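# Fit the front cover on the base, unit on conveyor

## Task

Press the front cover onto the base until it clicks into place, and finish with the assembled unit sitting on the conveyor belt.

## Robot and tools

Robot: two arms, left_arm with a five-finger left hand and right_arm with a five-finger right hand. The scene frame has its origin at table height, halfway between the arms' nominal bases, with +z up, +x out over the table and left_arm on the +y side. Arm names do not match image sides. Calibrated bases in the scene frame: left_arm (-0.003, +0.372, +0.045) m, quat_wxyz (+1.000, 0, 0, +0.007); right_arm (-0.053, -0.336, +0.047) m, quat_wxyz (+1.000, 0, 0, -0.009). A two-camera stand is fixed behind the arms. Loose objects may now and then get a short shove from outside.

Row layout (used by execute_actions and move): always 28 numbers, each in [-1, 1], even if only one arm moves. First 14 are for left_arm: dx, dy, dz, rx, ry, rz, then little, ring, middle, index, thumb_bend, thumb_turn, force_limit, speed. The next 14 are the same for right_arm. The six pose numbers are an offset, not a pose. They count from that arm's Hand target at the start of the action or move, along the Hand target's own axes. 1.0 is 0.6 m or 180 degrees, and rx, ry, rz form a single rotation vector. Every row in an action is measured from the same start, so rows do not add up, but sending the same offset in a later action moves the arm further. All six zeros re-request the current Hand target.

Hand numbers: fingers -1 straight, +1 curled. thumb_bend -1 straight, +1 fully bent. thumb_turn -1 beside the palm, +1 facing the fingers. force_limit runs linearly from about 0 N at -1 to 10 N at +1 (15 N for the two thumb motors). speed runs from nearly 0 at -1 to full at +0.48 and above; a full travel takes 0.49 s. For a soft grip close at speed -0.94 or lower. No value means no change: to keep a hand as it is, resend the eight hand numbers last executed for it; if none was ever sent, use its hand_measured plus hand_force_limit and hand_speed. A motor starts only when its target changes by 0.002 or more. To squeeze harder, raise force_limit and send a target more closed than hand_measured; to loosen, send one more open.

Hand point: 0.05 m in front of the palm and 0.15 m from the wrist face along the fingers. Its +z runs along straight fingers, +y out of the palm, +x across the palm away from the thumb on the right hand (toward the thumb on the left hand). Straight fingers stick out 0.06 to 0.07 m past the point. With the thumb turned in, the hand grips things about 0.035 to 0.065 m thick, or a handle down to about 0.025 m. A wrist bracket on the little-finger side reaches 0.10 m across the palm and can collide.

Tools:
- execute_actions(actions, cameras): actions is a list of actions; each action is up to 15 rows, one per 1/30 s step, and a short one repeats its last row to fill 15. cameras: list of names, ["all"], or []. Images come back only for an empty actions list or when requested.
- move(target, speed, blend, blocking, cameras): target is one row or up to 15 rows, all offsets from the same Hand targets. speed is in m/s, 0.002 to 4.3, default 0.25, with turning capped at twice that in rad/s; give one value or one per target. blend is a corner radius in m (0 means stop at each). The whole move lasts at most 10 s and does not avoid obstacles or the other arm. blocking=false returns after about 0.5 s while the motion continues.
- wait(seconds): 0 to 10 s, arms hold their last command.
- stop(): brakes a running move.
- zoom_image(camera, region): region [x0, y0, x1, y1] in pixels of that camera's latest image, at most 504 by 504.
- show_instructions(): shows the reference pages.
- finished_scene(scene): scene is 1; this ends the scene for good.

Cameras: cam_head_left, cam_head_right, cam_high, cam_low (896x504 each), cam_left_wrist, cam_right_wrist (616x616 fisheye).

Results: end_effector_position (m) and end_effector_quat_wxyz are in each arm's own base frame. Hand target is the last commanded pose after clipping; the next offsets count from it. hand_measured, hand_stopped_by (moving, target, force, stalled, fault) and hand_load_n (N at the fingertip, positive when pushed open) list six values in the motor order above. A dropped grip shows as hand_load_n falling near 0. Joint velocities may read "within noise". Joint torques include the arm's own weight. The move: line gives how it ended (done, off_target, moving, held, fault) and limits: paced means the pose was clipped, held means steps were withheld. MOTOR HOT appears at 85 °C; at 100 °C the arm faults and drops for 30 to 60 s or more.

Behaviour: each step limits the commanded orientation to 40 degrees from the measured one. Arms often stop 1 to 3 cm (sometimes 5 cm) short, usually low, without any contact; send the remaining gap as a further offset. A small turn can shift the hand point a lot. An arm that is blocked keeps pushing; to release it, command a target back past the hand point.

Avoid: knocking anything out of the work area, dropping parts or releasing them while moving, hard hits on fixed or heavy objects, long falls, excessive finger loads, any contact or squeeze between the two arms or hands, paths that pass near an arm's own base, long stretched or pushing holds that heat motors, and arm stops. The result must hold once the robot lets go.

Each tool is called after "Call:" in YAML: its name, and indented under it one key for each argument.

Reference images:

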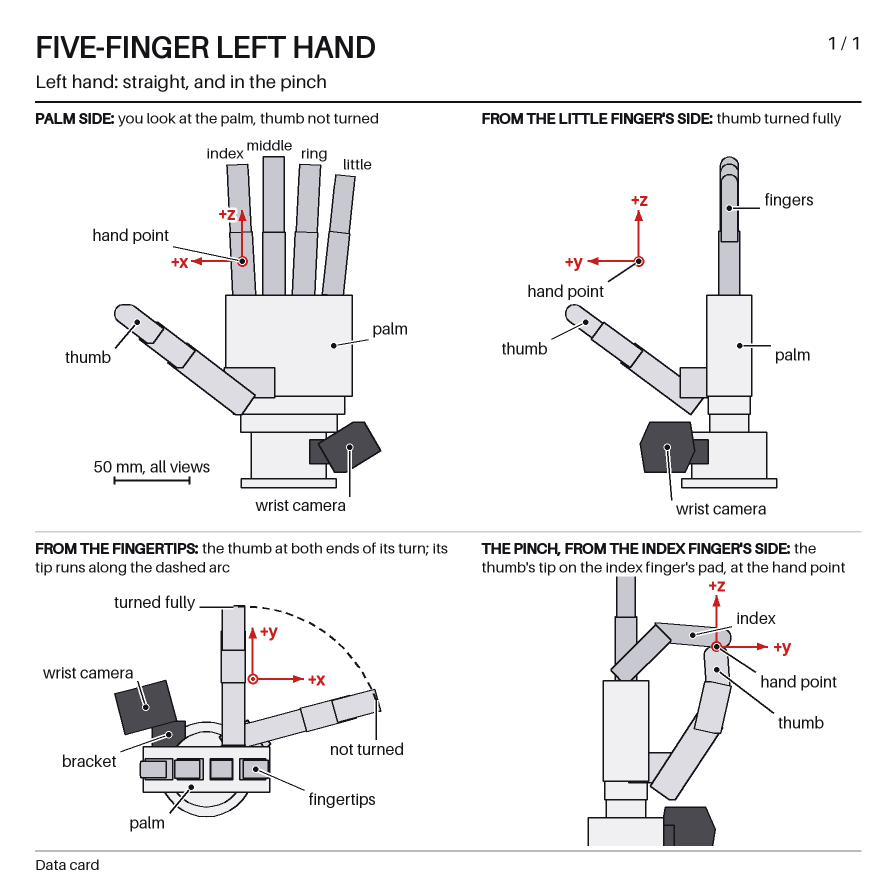

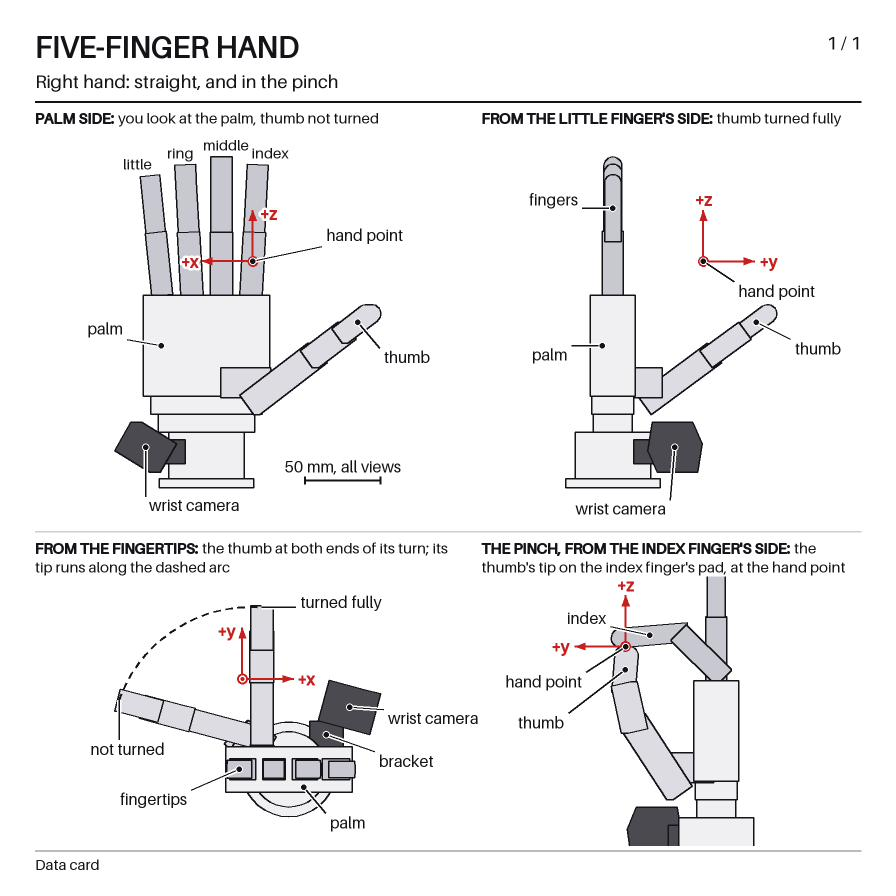

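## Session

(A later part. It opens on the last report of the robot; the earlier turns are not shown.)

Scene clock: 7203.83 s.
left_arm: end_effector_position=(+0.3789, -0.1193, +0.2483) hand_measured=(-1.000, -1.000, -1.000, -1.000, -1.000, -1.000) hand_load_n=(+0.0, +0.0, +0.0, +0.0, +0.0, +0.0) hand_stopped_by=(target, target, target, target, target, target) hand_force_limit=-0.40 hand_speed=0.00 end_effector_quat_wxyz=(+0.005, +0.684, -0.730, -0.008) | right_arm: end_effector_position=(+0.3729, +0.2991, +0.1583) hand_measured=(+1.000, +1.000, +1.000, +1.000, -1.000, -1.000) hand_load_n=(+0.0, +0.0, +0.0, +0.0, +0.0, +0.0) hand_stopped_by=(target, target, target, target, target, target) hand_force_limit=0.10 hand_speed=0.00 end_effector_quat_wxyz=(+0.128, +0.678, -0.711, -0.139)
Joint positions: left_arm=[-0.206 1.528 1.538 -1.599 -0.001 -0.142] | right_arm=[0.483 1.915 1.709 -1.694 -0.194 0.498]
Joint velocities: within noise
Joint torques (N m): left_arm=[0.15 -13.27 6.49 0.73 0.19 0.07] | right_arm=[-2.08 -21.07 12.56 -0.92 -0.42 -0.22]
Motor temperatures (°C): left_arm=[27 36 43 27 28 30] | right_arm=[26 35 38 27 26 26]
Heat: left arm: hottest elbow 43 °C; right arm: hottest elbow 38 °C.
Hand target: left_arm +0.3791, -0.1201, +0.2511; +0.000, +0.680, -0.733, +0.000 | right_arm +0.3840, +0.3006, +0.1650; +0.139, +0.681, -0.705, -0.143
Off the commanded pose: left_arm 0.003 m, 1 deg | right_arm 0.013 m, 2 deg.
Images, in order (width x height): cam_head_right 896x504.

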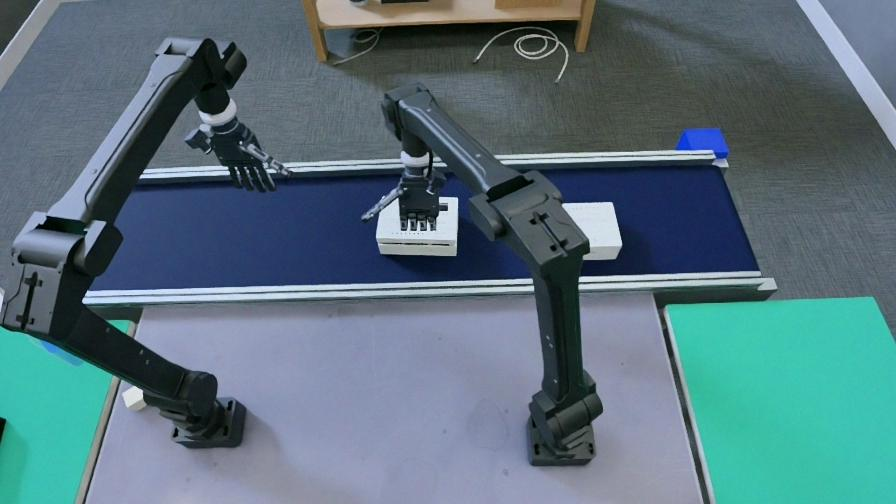

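Call:
move:
  target: [0,0,0,0,0,0,-1,-1,-1,-1,-1,-1,-0.4,0,-0.0347,-0.1887,0.0377,0,0,0,1,1,1,1,-1,-1,0.1,0]
  speed: 0.12
  cameras: ["cam_head_left","cam_low"]

Call:
zoom_image:
  camera: "cam_head_left"
  region: [360, 170, 470, 270]

Call:
zoom_image:
  camera: "cam_low"
  region: [380, 232, 462, 302]

Scene clock: 7225.47 s.
left_arm: end_effector_position=(+0.3789, -0.1193, +0.2483) hand_measured=(-1.000, -1.000, -1.000, -1.000, -1.000, -1.000) hand_load_n=(-0.5, +0.0, +0.0, +0.0, +0.0, +0.0) hand_stopped_by=(target, target, target, target, target, target) hand_force_limit=-0.40 hand_speed=0.00 end_effector_quat_wxyz=(+0.005, +0.684, -0.730, -0.008) | right_arm: end_effector_position=(+0.4672, +0.3199, +0.1023) hand_measured=(+1.000, +1.000, +1.000, +1.000, -1.000, -1.000) hand_load_n=(+0.0, +0.0, +0.0, +0.0, +0.0, +0.0) hand_stopped_by=(target, target, target, target, target, target) hand_force_limit=0.10 hand_speed=0.00 end_effector_quat_wxyz=(+0.111, +0.678, -0.714, -0.137)
Joint positions: left_arm=[-0.206 1.528 1.538 -1.599 -0.001 -0.142] | right_arm=[0.442 2.189 2.014 -1.697 -0.189 0.465]
Joint torques (N m): left_arm=[0.15 -12.98 6.53 0.79 0.2 0.06] | right_arm=[-2.43 -24.23 12.96 -0.76 -0.16 -0.21]
Heat: left arm: hottest elbow 42 °C; right arm: hottest elbow 40 °C.
Hand target: left_arm +0.3791, -0.1201, +0.2511; +0.000, +0.680, -0.733, +0.000 | right_arm +0.4802, +0.3179, +0.0998; +0.139, +0.680, -0.705, -0.143
Off the commanded pose: left_arm 0.003 m, 1 deg | right_arm 0.013 m, 4 deg.
joint sent to its limit (right arm) — joint 4 (wrist pitch), lower limit. The joint targets are off in orientation, not in position.
move: off_target (right_arm)
Images, in order (width x height): cam_head_left 896x504, cam_low 896x504.

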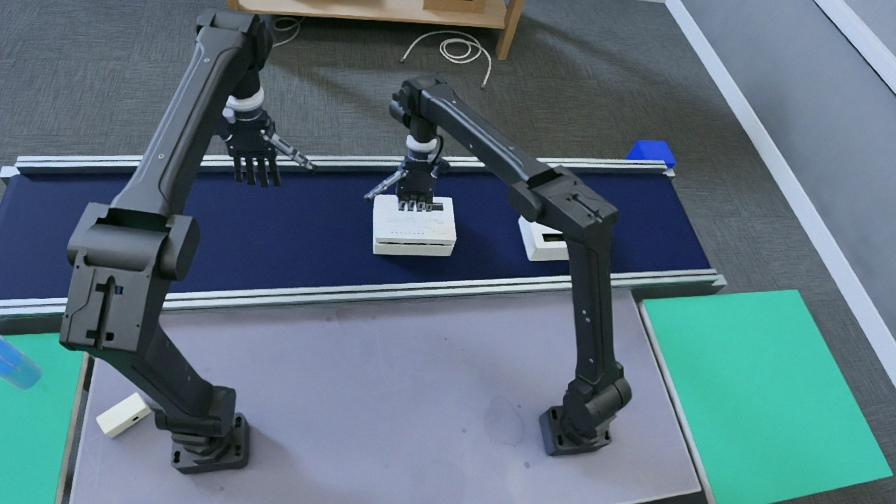

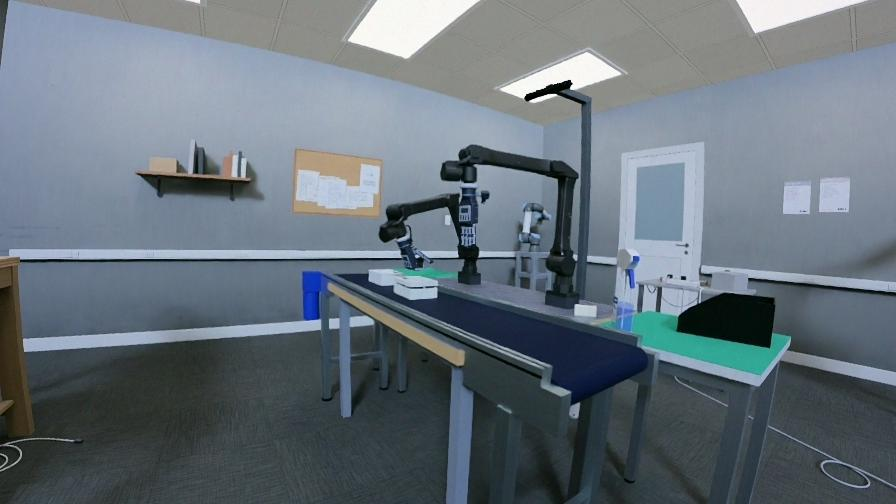

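Scaled by 4.582 from the camera's 896x504 image, which has a finer 1280x720 frame.

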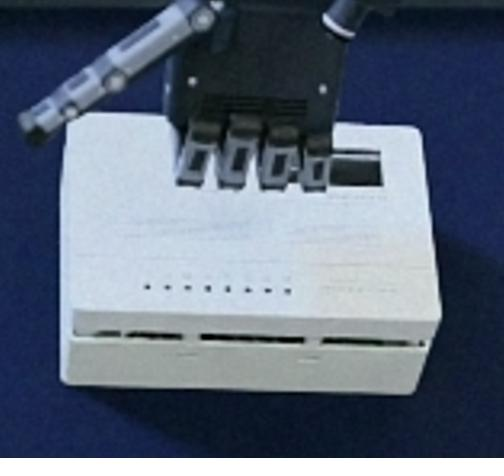

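Scaled by 6.146 from the camera's 896x504 image, which has a finer 1280x720 frame.

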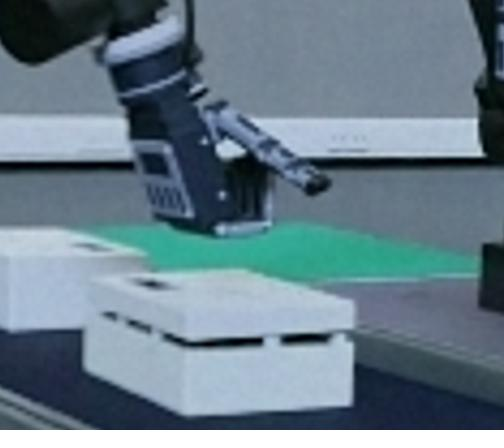

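Call:
move:
  target: [0,0,0,0,0,0,-1,-1,-1,-1,-1,-1,-0.4,0,0,-0.0228,0.0538,0,0,0,1,1,1,1,-1,-1,0.1,0]
  speed: 0.05
  cameras: ["cam_head_left","cam_low"]

Call:
zoom_image:
  camera: "cam_head_left"
  region: [360, 170, 470, 270]

Call:
zoom_image:
  camera: "cam_low"
  region: [380, 232, 462, 302]

Scene clock: 7233.40 s.
left_arm: end_effector_position=(+0.3789, -0.1193, +0.2483) hand_measured=(-1.000, -1.000, -1.000, -1.000, -1.000, -1.000) hand_load_n=(+0.0, +0.0, +0.0, +0.0, +0.0, +0.0) hand_stopped_by=(target, target, target, target, target, target) hand_force_limit=-0.40 hand_speed=0.00 end_effector_quat_wxyz=(+0.005, +0.684, -0.730, -0.008) | right_arm: end_effector_position=(+0.4691, +0.3187, +0.0688) hand_measured=(+1.000, +1.000, +1.000, +1.000, -1.000, -1.000) hand_load_n=(+0.0, +0.0, -0.5, +0.0, +0.0, +0.0) hand_stopped_by=(target, target, target, target, target, target) hand_force_limit=0.10 hand_speed=0.00 end_effector_quat_wxyz=(+0.136, +0.678, -0.708, -0.142)
Joint positions: left_arm=[-0.206 1.528 1.538 -1.599 -0.001 -0.142] | right_arm=[0.442 2.258 2.031 -1.697 -0.181 0.453]
Joint torques (N m): left_arm=[0.09 -13.16 6.46 0.83 0.2 0.1] | right_arm=[-2.2 -24.53 12.62 -0.87 -0.14 -0.25]
Heat: left arm: hottest elbow 42 °C; right arm: hottest elbow 41 °C.
Hand target: left_arm +0.3791, -0.1201, +0.2511; +0.000, +0.680, -0.733, +0.000 | right_arm +0.4802, +0.3178, +0.0648; +0.139, +0.681, -0.705, -0.143
Off the commanded pose: left_arm 0.003 m, 1 deg | right_arm 0.012 m, 1 deg.
joint sent to its limit (right arm) — joint 4 (wrist pitch), lower limit. The joint targets still meet the commanded pose.
move: off_target (right_arm)
Images, in order (width x height): cam_head_left 896x504, cam_low 896x504.

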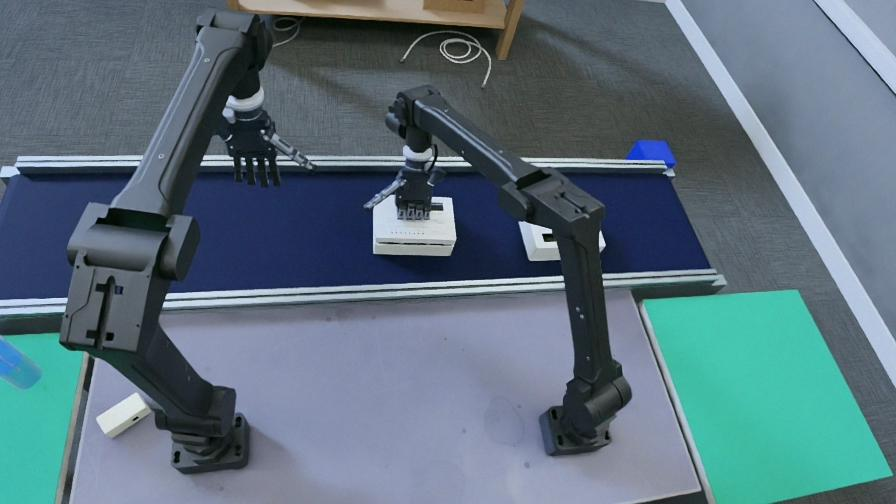

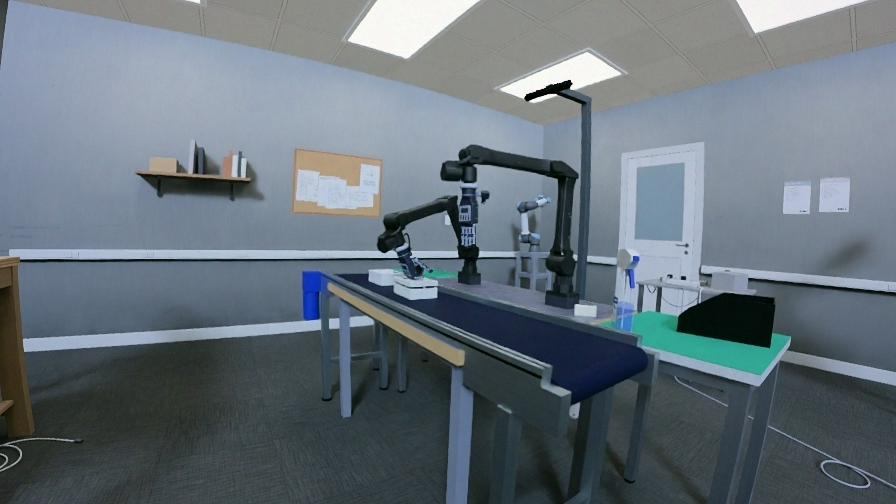

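Scaled by 4.582 from the camera's 896x504 image, which has a finer 1280x720 frame.

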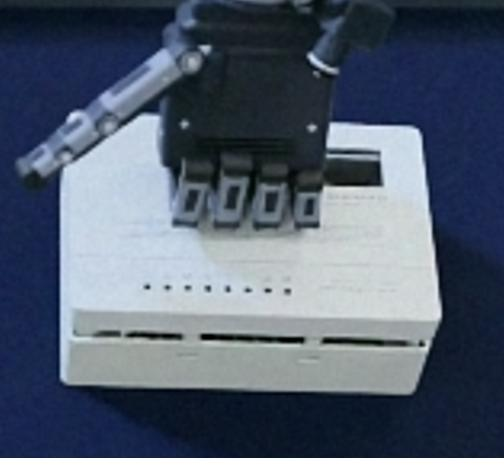

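Scaled by 6.146 from the camera's 896x504 image, which has a finer 1280x720 frame.

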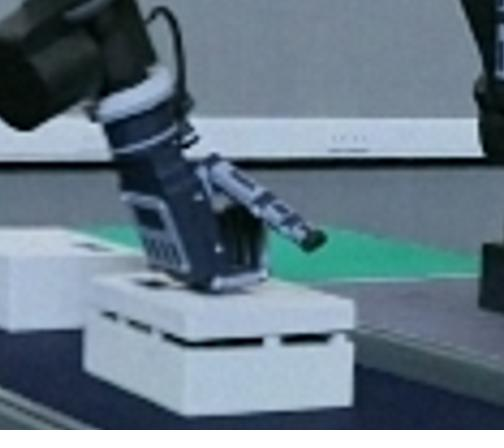

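Call:
move:
  target:
    - [0,0,0,0,0,0,-1,-1,-1,-1,-1,-1,-0.4,0,0,0.0065,-0.0153,0,0,0,1,1,1,1,-1,-1,0.1,0]
    - [0,0,0,0,0,0,-1,-1,-1,-1,-1,-1,-0.4,0,0.0055,0.0188,-0.0102,0,0,0,1,1,1,1,-1,-1,0.1,0]
    - [0,0,0,0,0,0,-1,-1,-1,-1,-1,-1,-0.4,0,0.0055,-0.0268,0.0973,0,0,0,1,1,1,1,-1,-1,0.1,0]
  speed: 0.05
  cameras: ["cam_head_left","cam_low"]

Call:
zoom_image:
  camera: "cam_head_left"
  region: [360, 170, 470, 270]

Call:
zoom_image:
  camera: "cam_low"
  region: [380, 245, 450, 305]

Scene clock: 7246.03 s.
left_arm: end_effector_position=(+0.3789, -0.1193, +0.2483) hand_measured=(-1.000, -1.000, -1.000, -1.000, -1.000, -1.000) hand_load_n=(+0.0, +0.0, +0.0, +0.0, +0.0, +0.0) hand_stopped_by=(target, target, target, target, target, target) hand_force_limit=-0.40 hand_speed=0.00 end_effector_quat_wxyz=(+0.005, +0.684, -0.730, -0.008) | right_arm: end_effector_position=(+0.4747, +0.3211, +0.0546) hand_measured=(+1.000, +1.000, +1.000, +1.000, -1.000, -1.000) hand_load_n=(-0.5, +0.0, +0.0, +0.0, +0.0, +0.0) hand_stopped_by=(target, target, target, target, target, target) hand_force_limit=0.10 hand_speed=0.00 end_effector_quat_wxyz=(+0.115, +0.682, -0.710, -0.135)
Joint positions: left_arm=[-0.206 1.528 1.538 -1.599 -0.001 -0.142] | right_arm=[0.442 2.253 1.998 -1.625 -0.18 0.453]
Joint torques (N m): left_arm=[0.44 -13.33 6.42 0.79 0.2 0.07] | right_arm=[-2.08 -21.36 6.04 1.31 -0.14 -0.26]
Heat: left arm: hottest elbow 42 °C; right arm: hottest elbow 41 °C.
Hand target: left_arm +0.3791, -0.1201, +0.2511; +0.000, +0.680, -0.733, +0.000 | right_arm +0.4721, +0.3146, +0.0047; +0.139, +0.680, -0.705, -0.143
Off the commanded pose: left_arm 0.003 m, 1 deg | right_arm 0.050 m, 3 deg.
move: off_target (right_arm)
Images, in order (width x height): cam_head_left 896x504, cam_low 896x504.

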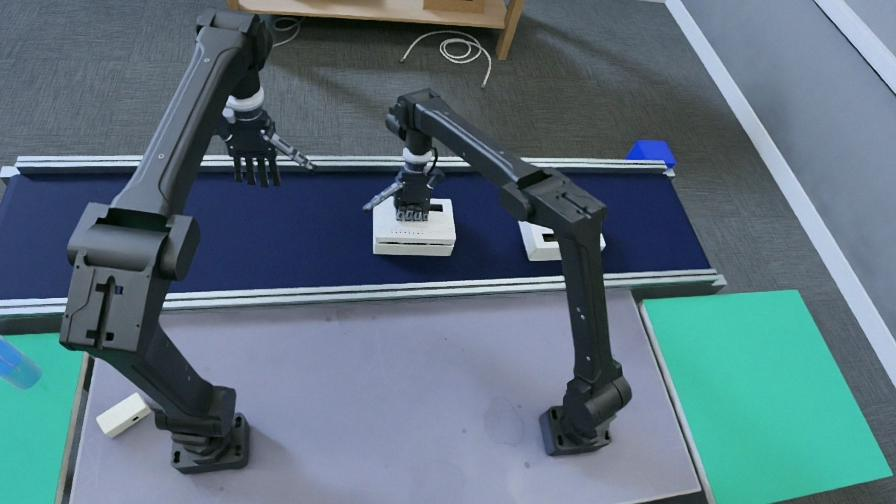

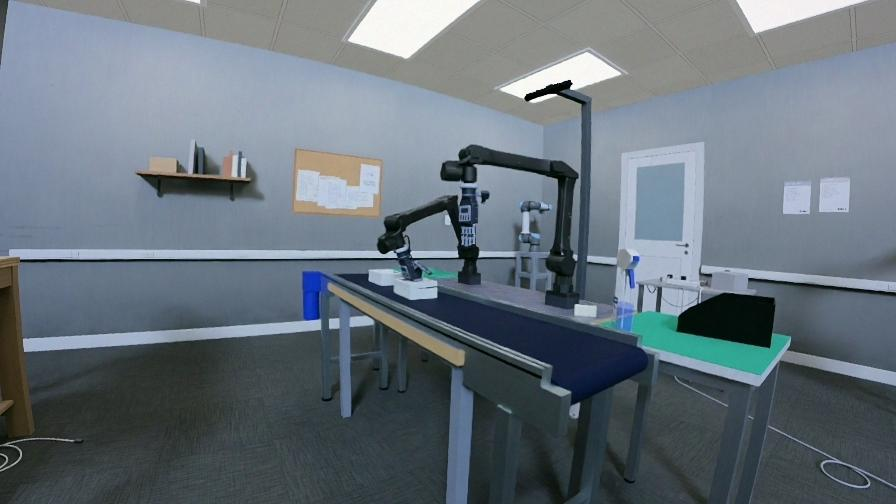

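Scaled by 4.582 from the camera's 896x504 image, which has a finer 1280x720 frame.

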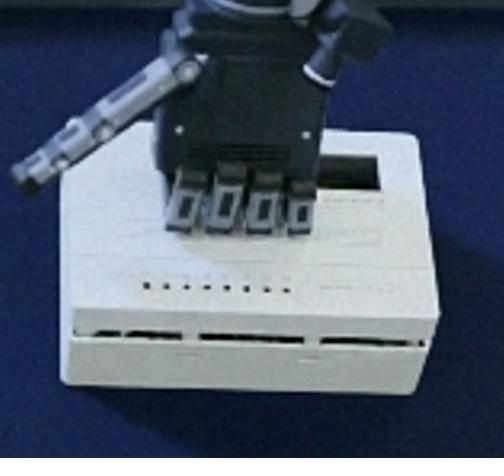

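Scaled by 7.200 from the camera's 896x504 image, which has a finer 1280x720 frame.

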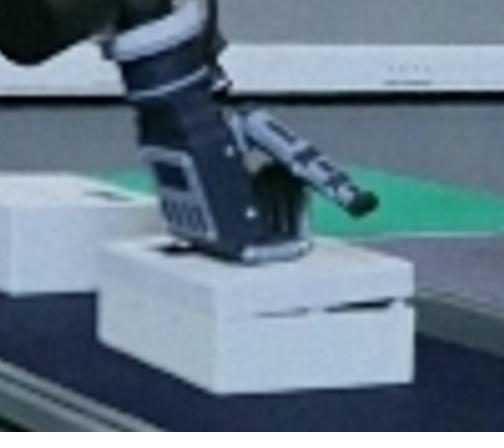

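Call:
zoom_image:
  camera: "cam_low"
  region: [392, 275, 422, 303]

Call:
zoom_image:
  camera: "cam_low"
  region: [415, 275, 445, 303]

Call:
zoom_image:
  camera: "cam_head_left"
  region: [368, 228, 413, 260]

Call:
zoom_image:
  camera: "cam_head_left"
  region: [413, 228, 458, 260]

Scaled by 16.800 from the camera's 896x504 image, which has a finer 1280x720 frame.

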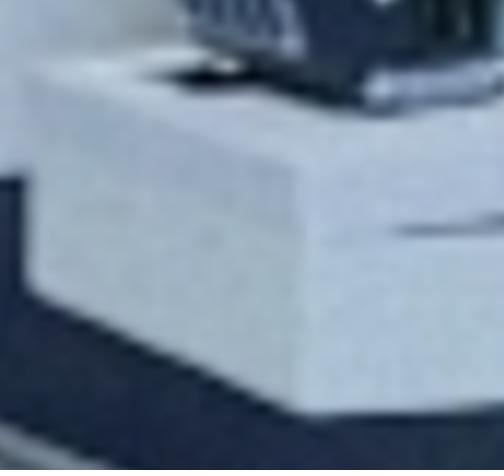

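Scaled by 16.800 from the camera's 896x504 image, which has a finer 1280x720 frame.

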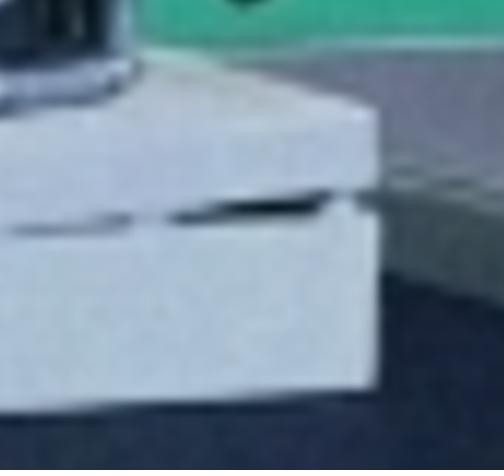

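Scaled by 11.200 from the camera's 896x504 image, which has a finer 1280x720 frame.

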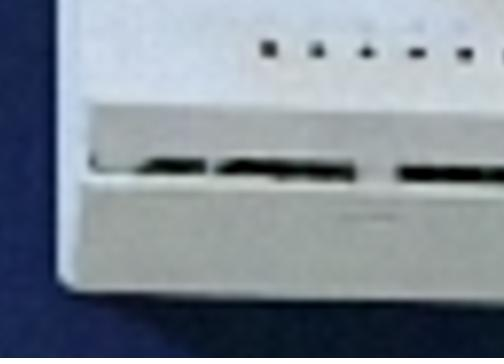

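Scaled by 11.200 from the camera's 896x504 image, which has a finer 1280x720 frame.

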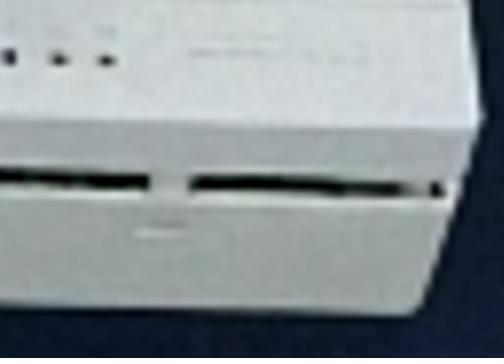

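Call:
move:
  target:
    - [0,0,0,0,0,0,-1,-1,-1,-1,-1,-1,-0.4,0,0,0.0585,-0.1383,0,0,0,1,1,1,1,-1,-1,0.1,0]
    - [0,0,0,0,0,0,-1,-1,-1,-1,-1,-1,-0.4,0,-0.0005,0.1260,-0.1092,0,0,0,1,1,1,1,-1,-1,0.1,0]
  speed: 0.12
  cameras: ["cam_head_left","cam_low"]

Call:
zoom_image:
  camera: "cam_head_left"
  region: [360, 170, 470, 270]

Call:
zoom_image:
  camera: "cam_low"
  region: [380, 245, 450, 305]

Scene clock: 7266.57 s.
left_arm: end_effector_position=(+0.3789, -0.1193, +0.2483) hand_measured=(-1.000, -1.000, -1.000, -1.000, -1.000, -1.000) hand_load_n=(+0.0, +0.0, +0.0, +0.0, +0.0, +0.0) hand_stopped_by=(target, target, target, target, target, target) hand_force_limit=-0.40 hand_speed=0.00 end_effector_quat_wxyz=(+0.005, +0.684, -0.730, -0.008) | right_arm: end_effector_position=(+0.4285, +0.3107, +0.0896) hand_measured=(+1.000, +1.000, +1.000, +1.000, -1.000, -1.000) hand_load_n=(+0.0, +0.0, +0.0, +0.0, +0.0, -0.5) hand_stopped_by=(target, target, target, target, target, target) hand_force_limit=0.10 hand_speed=0.00 end_effector_quat_wxyz=(+0.149, +0.680, -0.703, -0.147)
Joint positions: left_arm=[-0.206 1.528 1.538 -1.599 -0.001 -0.142] | right_arm=[0.459 2.147 1.883 -1.686 -0.186 0.456]
Joint torques (N m): left_arm=[0.5 -12.98 6.54 0.84 0.19 0.08] | right_arm=[-0.79 -25.99 8.43 -0.1 -0.38 0.05]
Heat: left arm: hottest elbow 41 °C; right arm: hottest shoulder 39 °C.
Hand target: left_arm +0.3791, -0.1201, +0.2511; +0.000, +0.680, -0.733, +0.000 | right_arm +0.4280, +0.3167, +0.0946; +0.139, +0.681, -0.705, -0.143
Off the commanded pose: left_arm 0.003 m, 1 deg | right_arm 0.008 m, 1 deg.
move: done
Images, in order (width x height): cam_head_left 896x504, cam_low 896x504.

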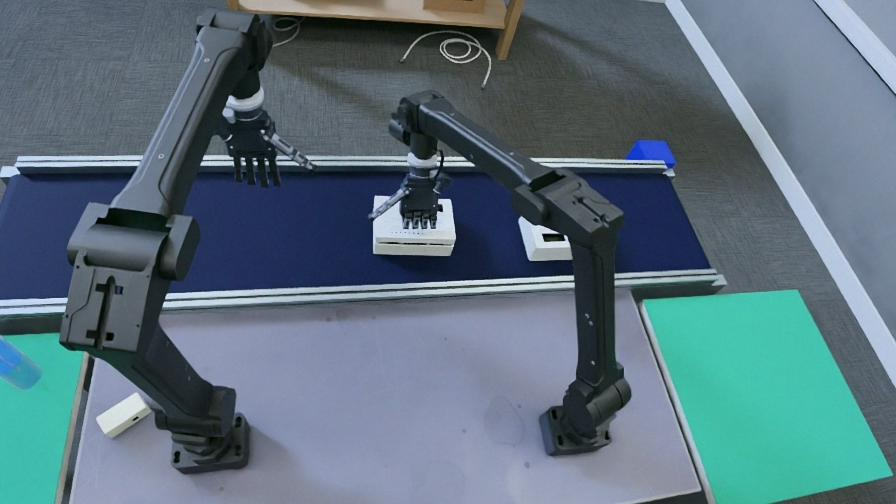

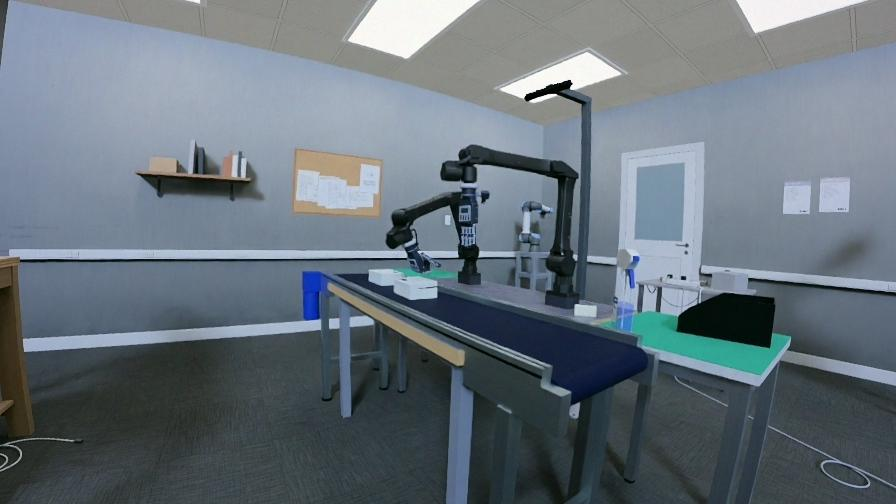

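Scaled by 4.582 from the camera's 896x504 image, which has a finer 1280x720 frame.

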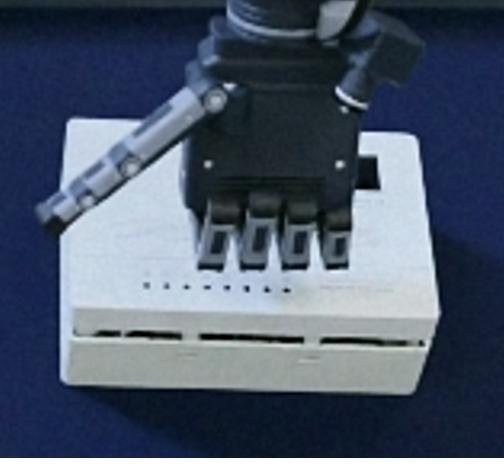

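Scaled by 7.200 from the camera's 896x504 image, which has a finer 1280x720 frame.

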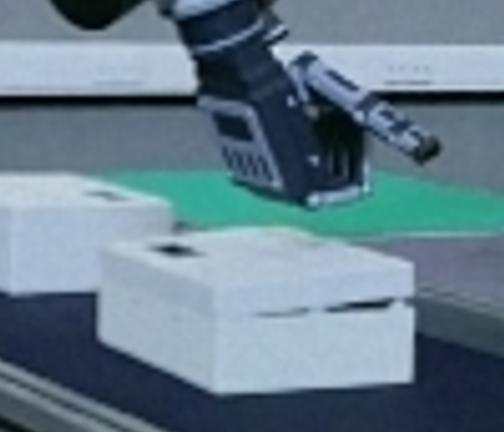

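Call:
move:
  target:
    - [0,0,0,0,0,0,-1,-1,-1,-1,-1,-1,-0.4,0,-0.0200,-0.0091,0.0233,0,0,0,1,1,1,1,-1,-1,0.1,0]
    - [0,0,0,0,0,0,-1,-1,-1,-1,-1,-1,-0.4,0,-0.0200,-0.0481,0.1153,0,0,0,1,1,1,1,-1,-1,0.1,0]
  speed: 0.06
  cameras: ["cam_head_left","cam_low"]

Call:
zoom_image:
  camera: "cam_head_left"
  region: [360, 170, 470, 270]

Call:
zoom_image:
  camera: "cam_low"
  region: [380, 245, 450, 305]

Scene clock: 7281.57 s.
left_arm: end_effector_position=(+0.3789, -0.1193, +0.2483) hand_measured=(-1.000, -1.000, -1.000, -1.000, -1.000, -1.000) hand_load_n=(+0.0, +0.0, +0.0, +0.0, +0.0, +0.5) hand_stopped_by=(target, target, target, target, target, target) hand_force_limit=-0.40 hand_speed=0.00 end_effector_quat_wxyz=(+0.005, +0.684, -0.730, -0.008) | right_arm: end_effector_position=(+0.4345, +0.3246, +0.0574) hand_measured=(+1.000, +1.000, +1.000, +1.000, -1.000, -1.000) hand_load_n=(+0.0, +0.0, +0.5, +0.0, +0.0, +0.0) hand_stopped_by=(target, target, target, target, target, target) hand_force_limit=0.10 hand_speed=0.00 end_effector_quat_wxyz=(+0.119, +0.682, -0.708, -0.137)
Joint positions: left_arm=[-0.206 1.528 1.538 -1.599 -0.001 -0.142] | right_arm=[0.474 2.157 1.834 -1.56 -0.192 0.48]
Joint torques (N m): left_arm=[0.32 -13.1 6.49 0.81 0.18 0.09] | right_arm=[-0.67 -20.84 6.67 0.96 -0.34 -0.11]
Heat: left arm: hottest elbow 41 °C; right arm: hottest shoulder 39 °C.
Hand target: left_arm +0.3791, -0.1201, +0.2511; +0.000, +0.680, -0.733, +0.000 | right_arm +0.4281, +0.3286, +0.0196; +0.139, +0.681, -0.705, -0.143
Off the commanded pose: left_arm 0.003 m, 1 deg | right_arm 0.039 m, 2 deg.
move: off_target (right_arm)
Images, in order (width x height): cam_head_left 896x504, cam_low 896x504.

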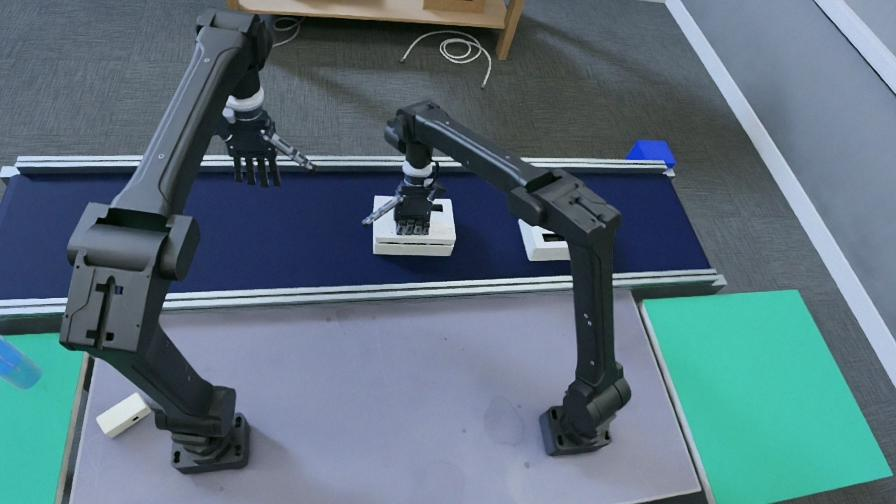

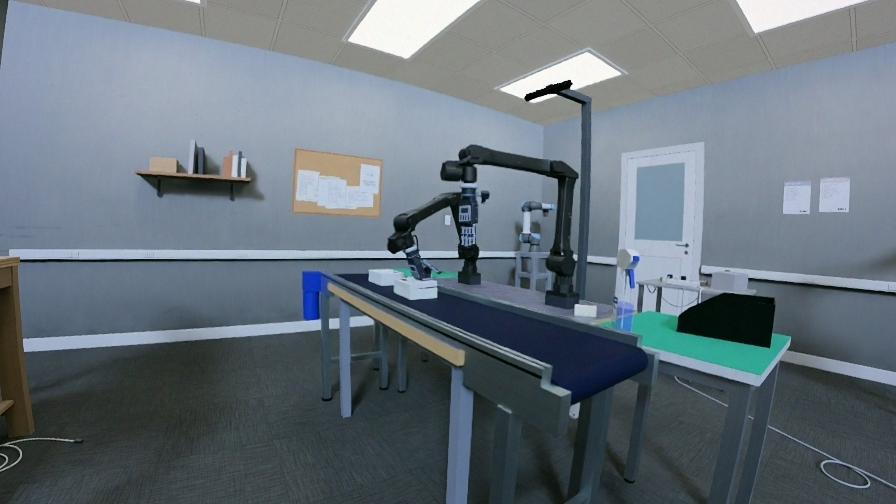

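Scaled by 4.582 from the camera's 896x504 image, which has a finer 1280x720 frame.

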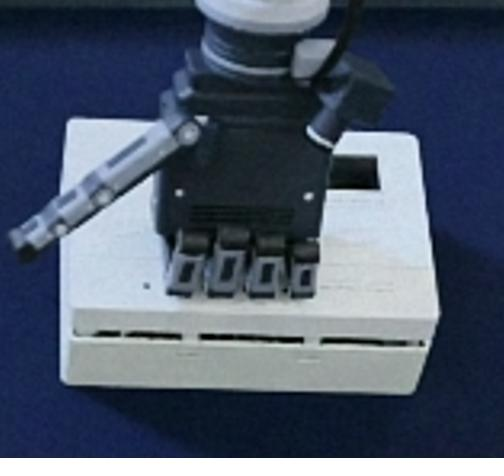

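Scaled by 7.200 from the camera's 896x504 image, which has a finer 1280x720 frame.

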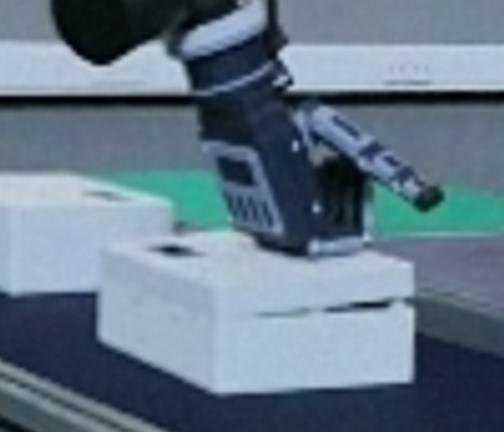

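Call:
move:
  target: [0,0,0,0,0,0,-1,-1,-1,-1,-1,-1,-0.4,0,0,-0.0455,0.1075,0,0,0,1,1,1,1,-1,-1,0.1,0]
  speed: 0.06
  cameras: ["cam_head_left","cam_low"]

Call:
zoom_image:
  camera: "cam_head_left"
  region: [360, 170, 470, 270]

Call:
zoom_image:
  camera: "cam_low"
  region: [380, 245, 450, 305]

Scene clock: 7291.13 s.
left_arm: end_effector_position=(+0.3789, -0.1193, +0.2483) hand_measured=(-1.000, -1.000, -1.000, -1.000, -1.000, -1.000) hand_load_n=(+0.0, +0.0, +0.0, -0.5, +0.0, +0.0) hand_stopped_by=(target, target, target, target, target, target) hand_force_limit=-0.40 hand_speed=0.00 end_effector_quat_wxyz=(+0.005, +0.684, -0.730, -0.008) | right_arm: end_effector_position=(+0.4376, +0.3274, +0.0477) hand_measured=(+1.000, +1.000, +1.000, +1.000, -1.000, -1.000) hand_load_n=(-0.5, +0.0, +0.0, +0.0, +0.0, +0.0) hand_stopped_by=(target, target, target, target, target, target) hand_force_limit=0.10 hand_speed=0.00 end_effector_quat_wxyz=(+0.092, +0.681, -0.714, -0.129)
Joint positions: left_arm=[-0.206 1.528 1.538 -1.599 -0.001 -0.142] | right_arm=[0.474 2.132 1.781 -1.474 -0.195 0.496]
Joint torques (N m): left_arm=[0.32 -13.27 6.45 0.79 0.19 0.09] | right_arm=[-0.91 -13.51 4.33 3.03 -0.22 -0.21]
Heat: left arm: hottest elbow 41 °C; right arm: hottest shoulder 39 °C.
Hand target: left_arm +0.3791, -0.1201, +0.2511; +0.000, +0.680, -0.733, +0.000 | right_arm +0.4280, +0.3284, -0.0504; +0.139, +0.681, -0.705, -0.143
Off the commanded pose: left_arm 0.003 m, 1 deg | right_arm 0.099 m, 6 deg.
move: off_target (right_arm)
Images, in order (width x height): cam_head_left 896x504, cam_low 896x504.

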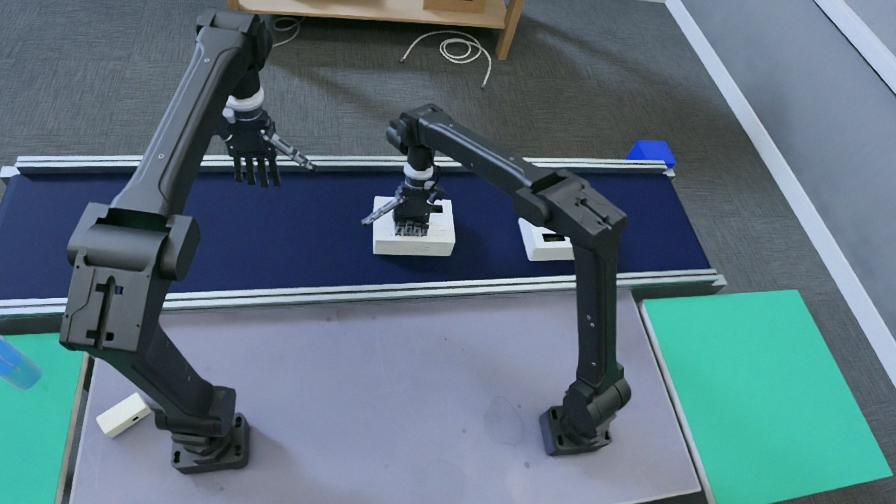

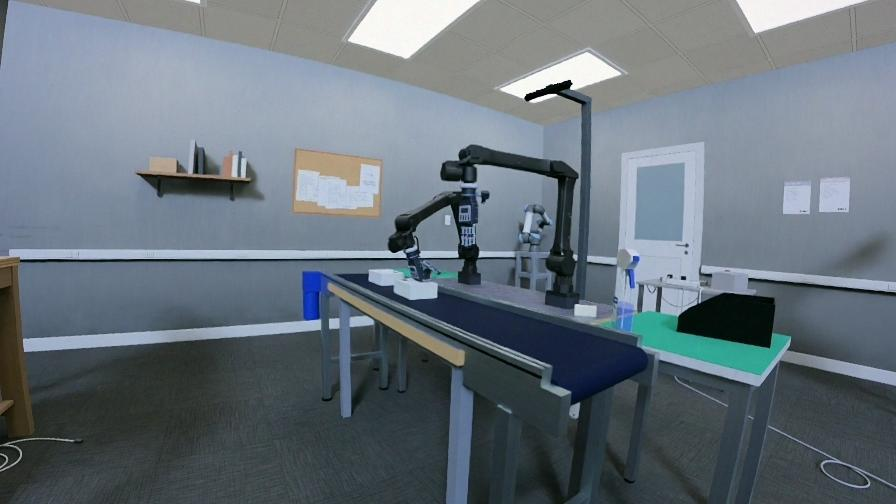

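Scaled by 4.582 from the camera's 896x504 image, which has a finer 1280x720 frame.

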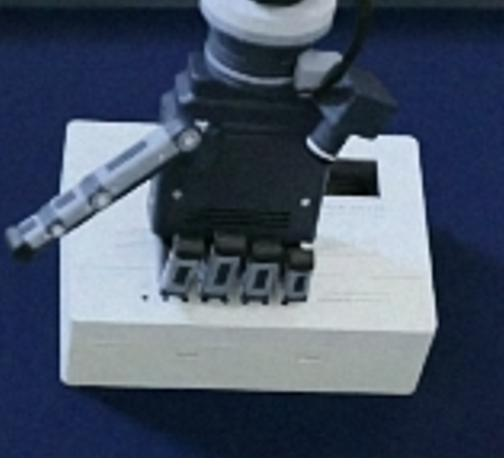

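Scaled by 7.200 from the camera's 896x504 image, which has a finer 1280x720 frame.

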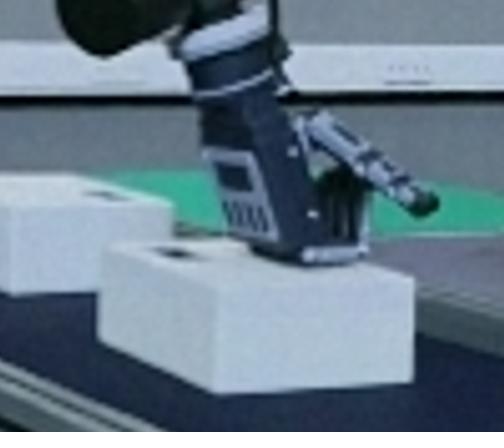

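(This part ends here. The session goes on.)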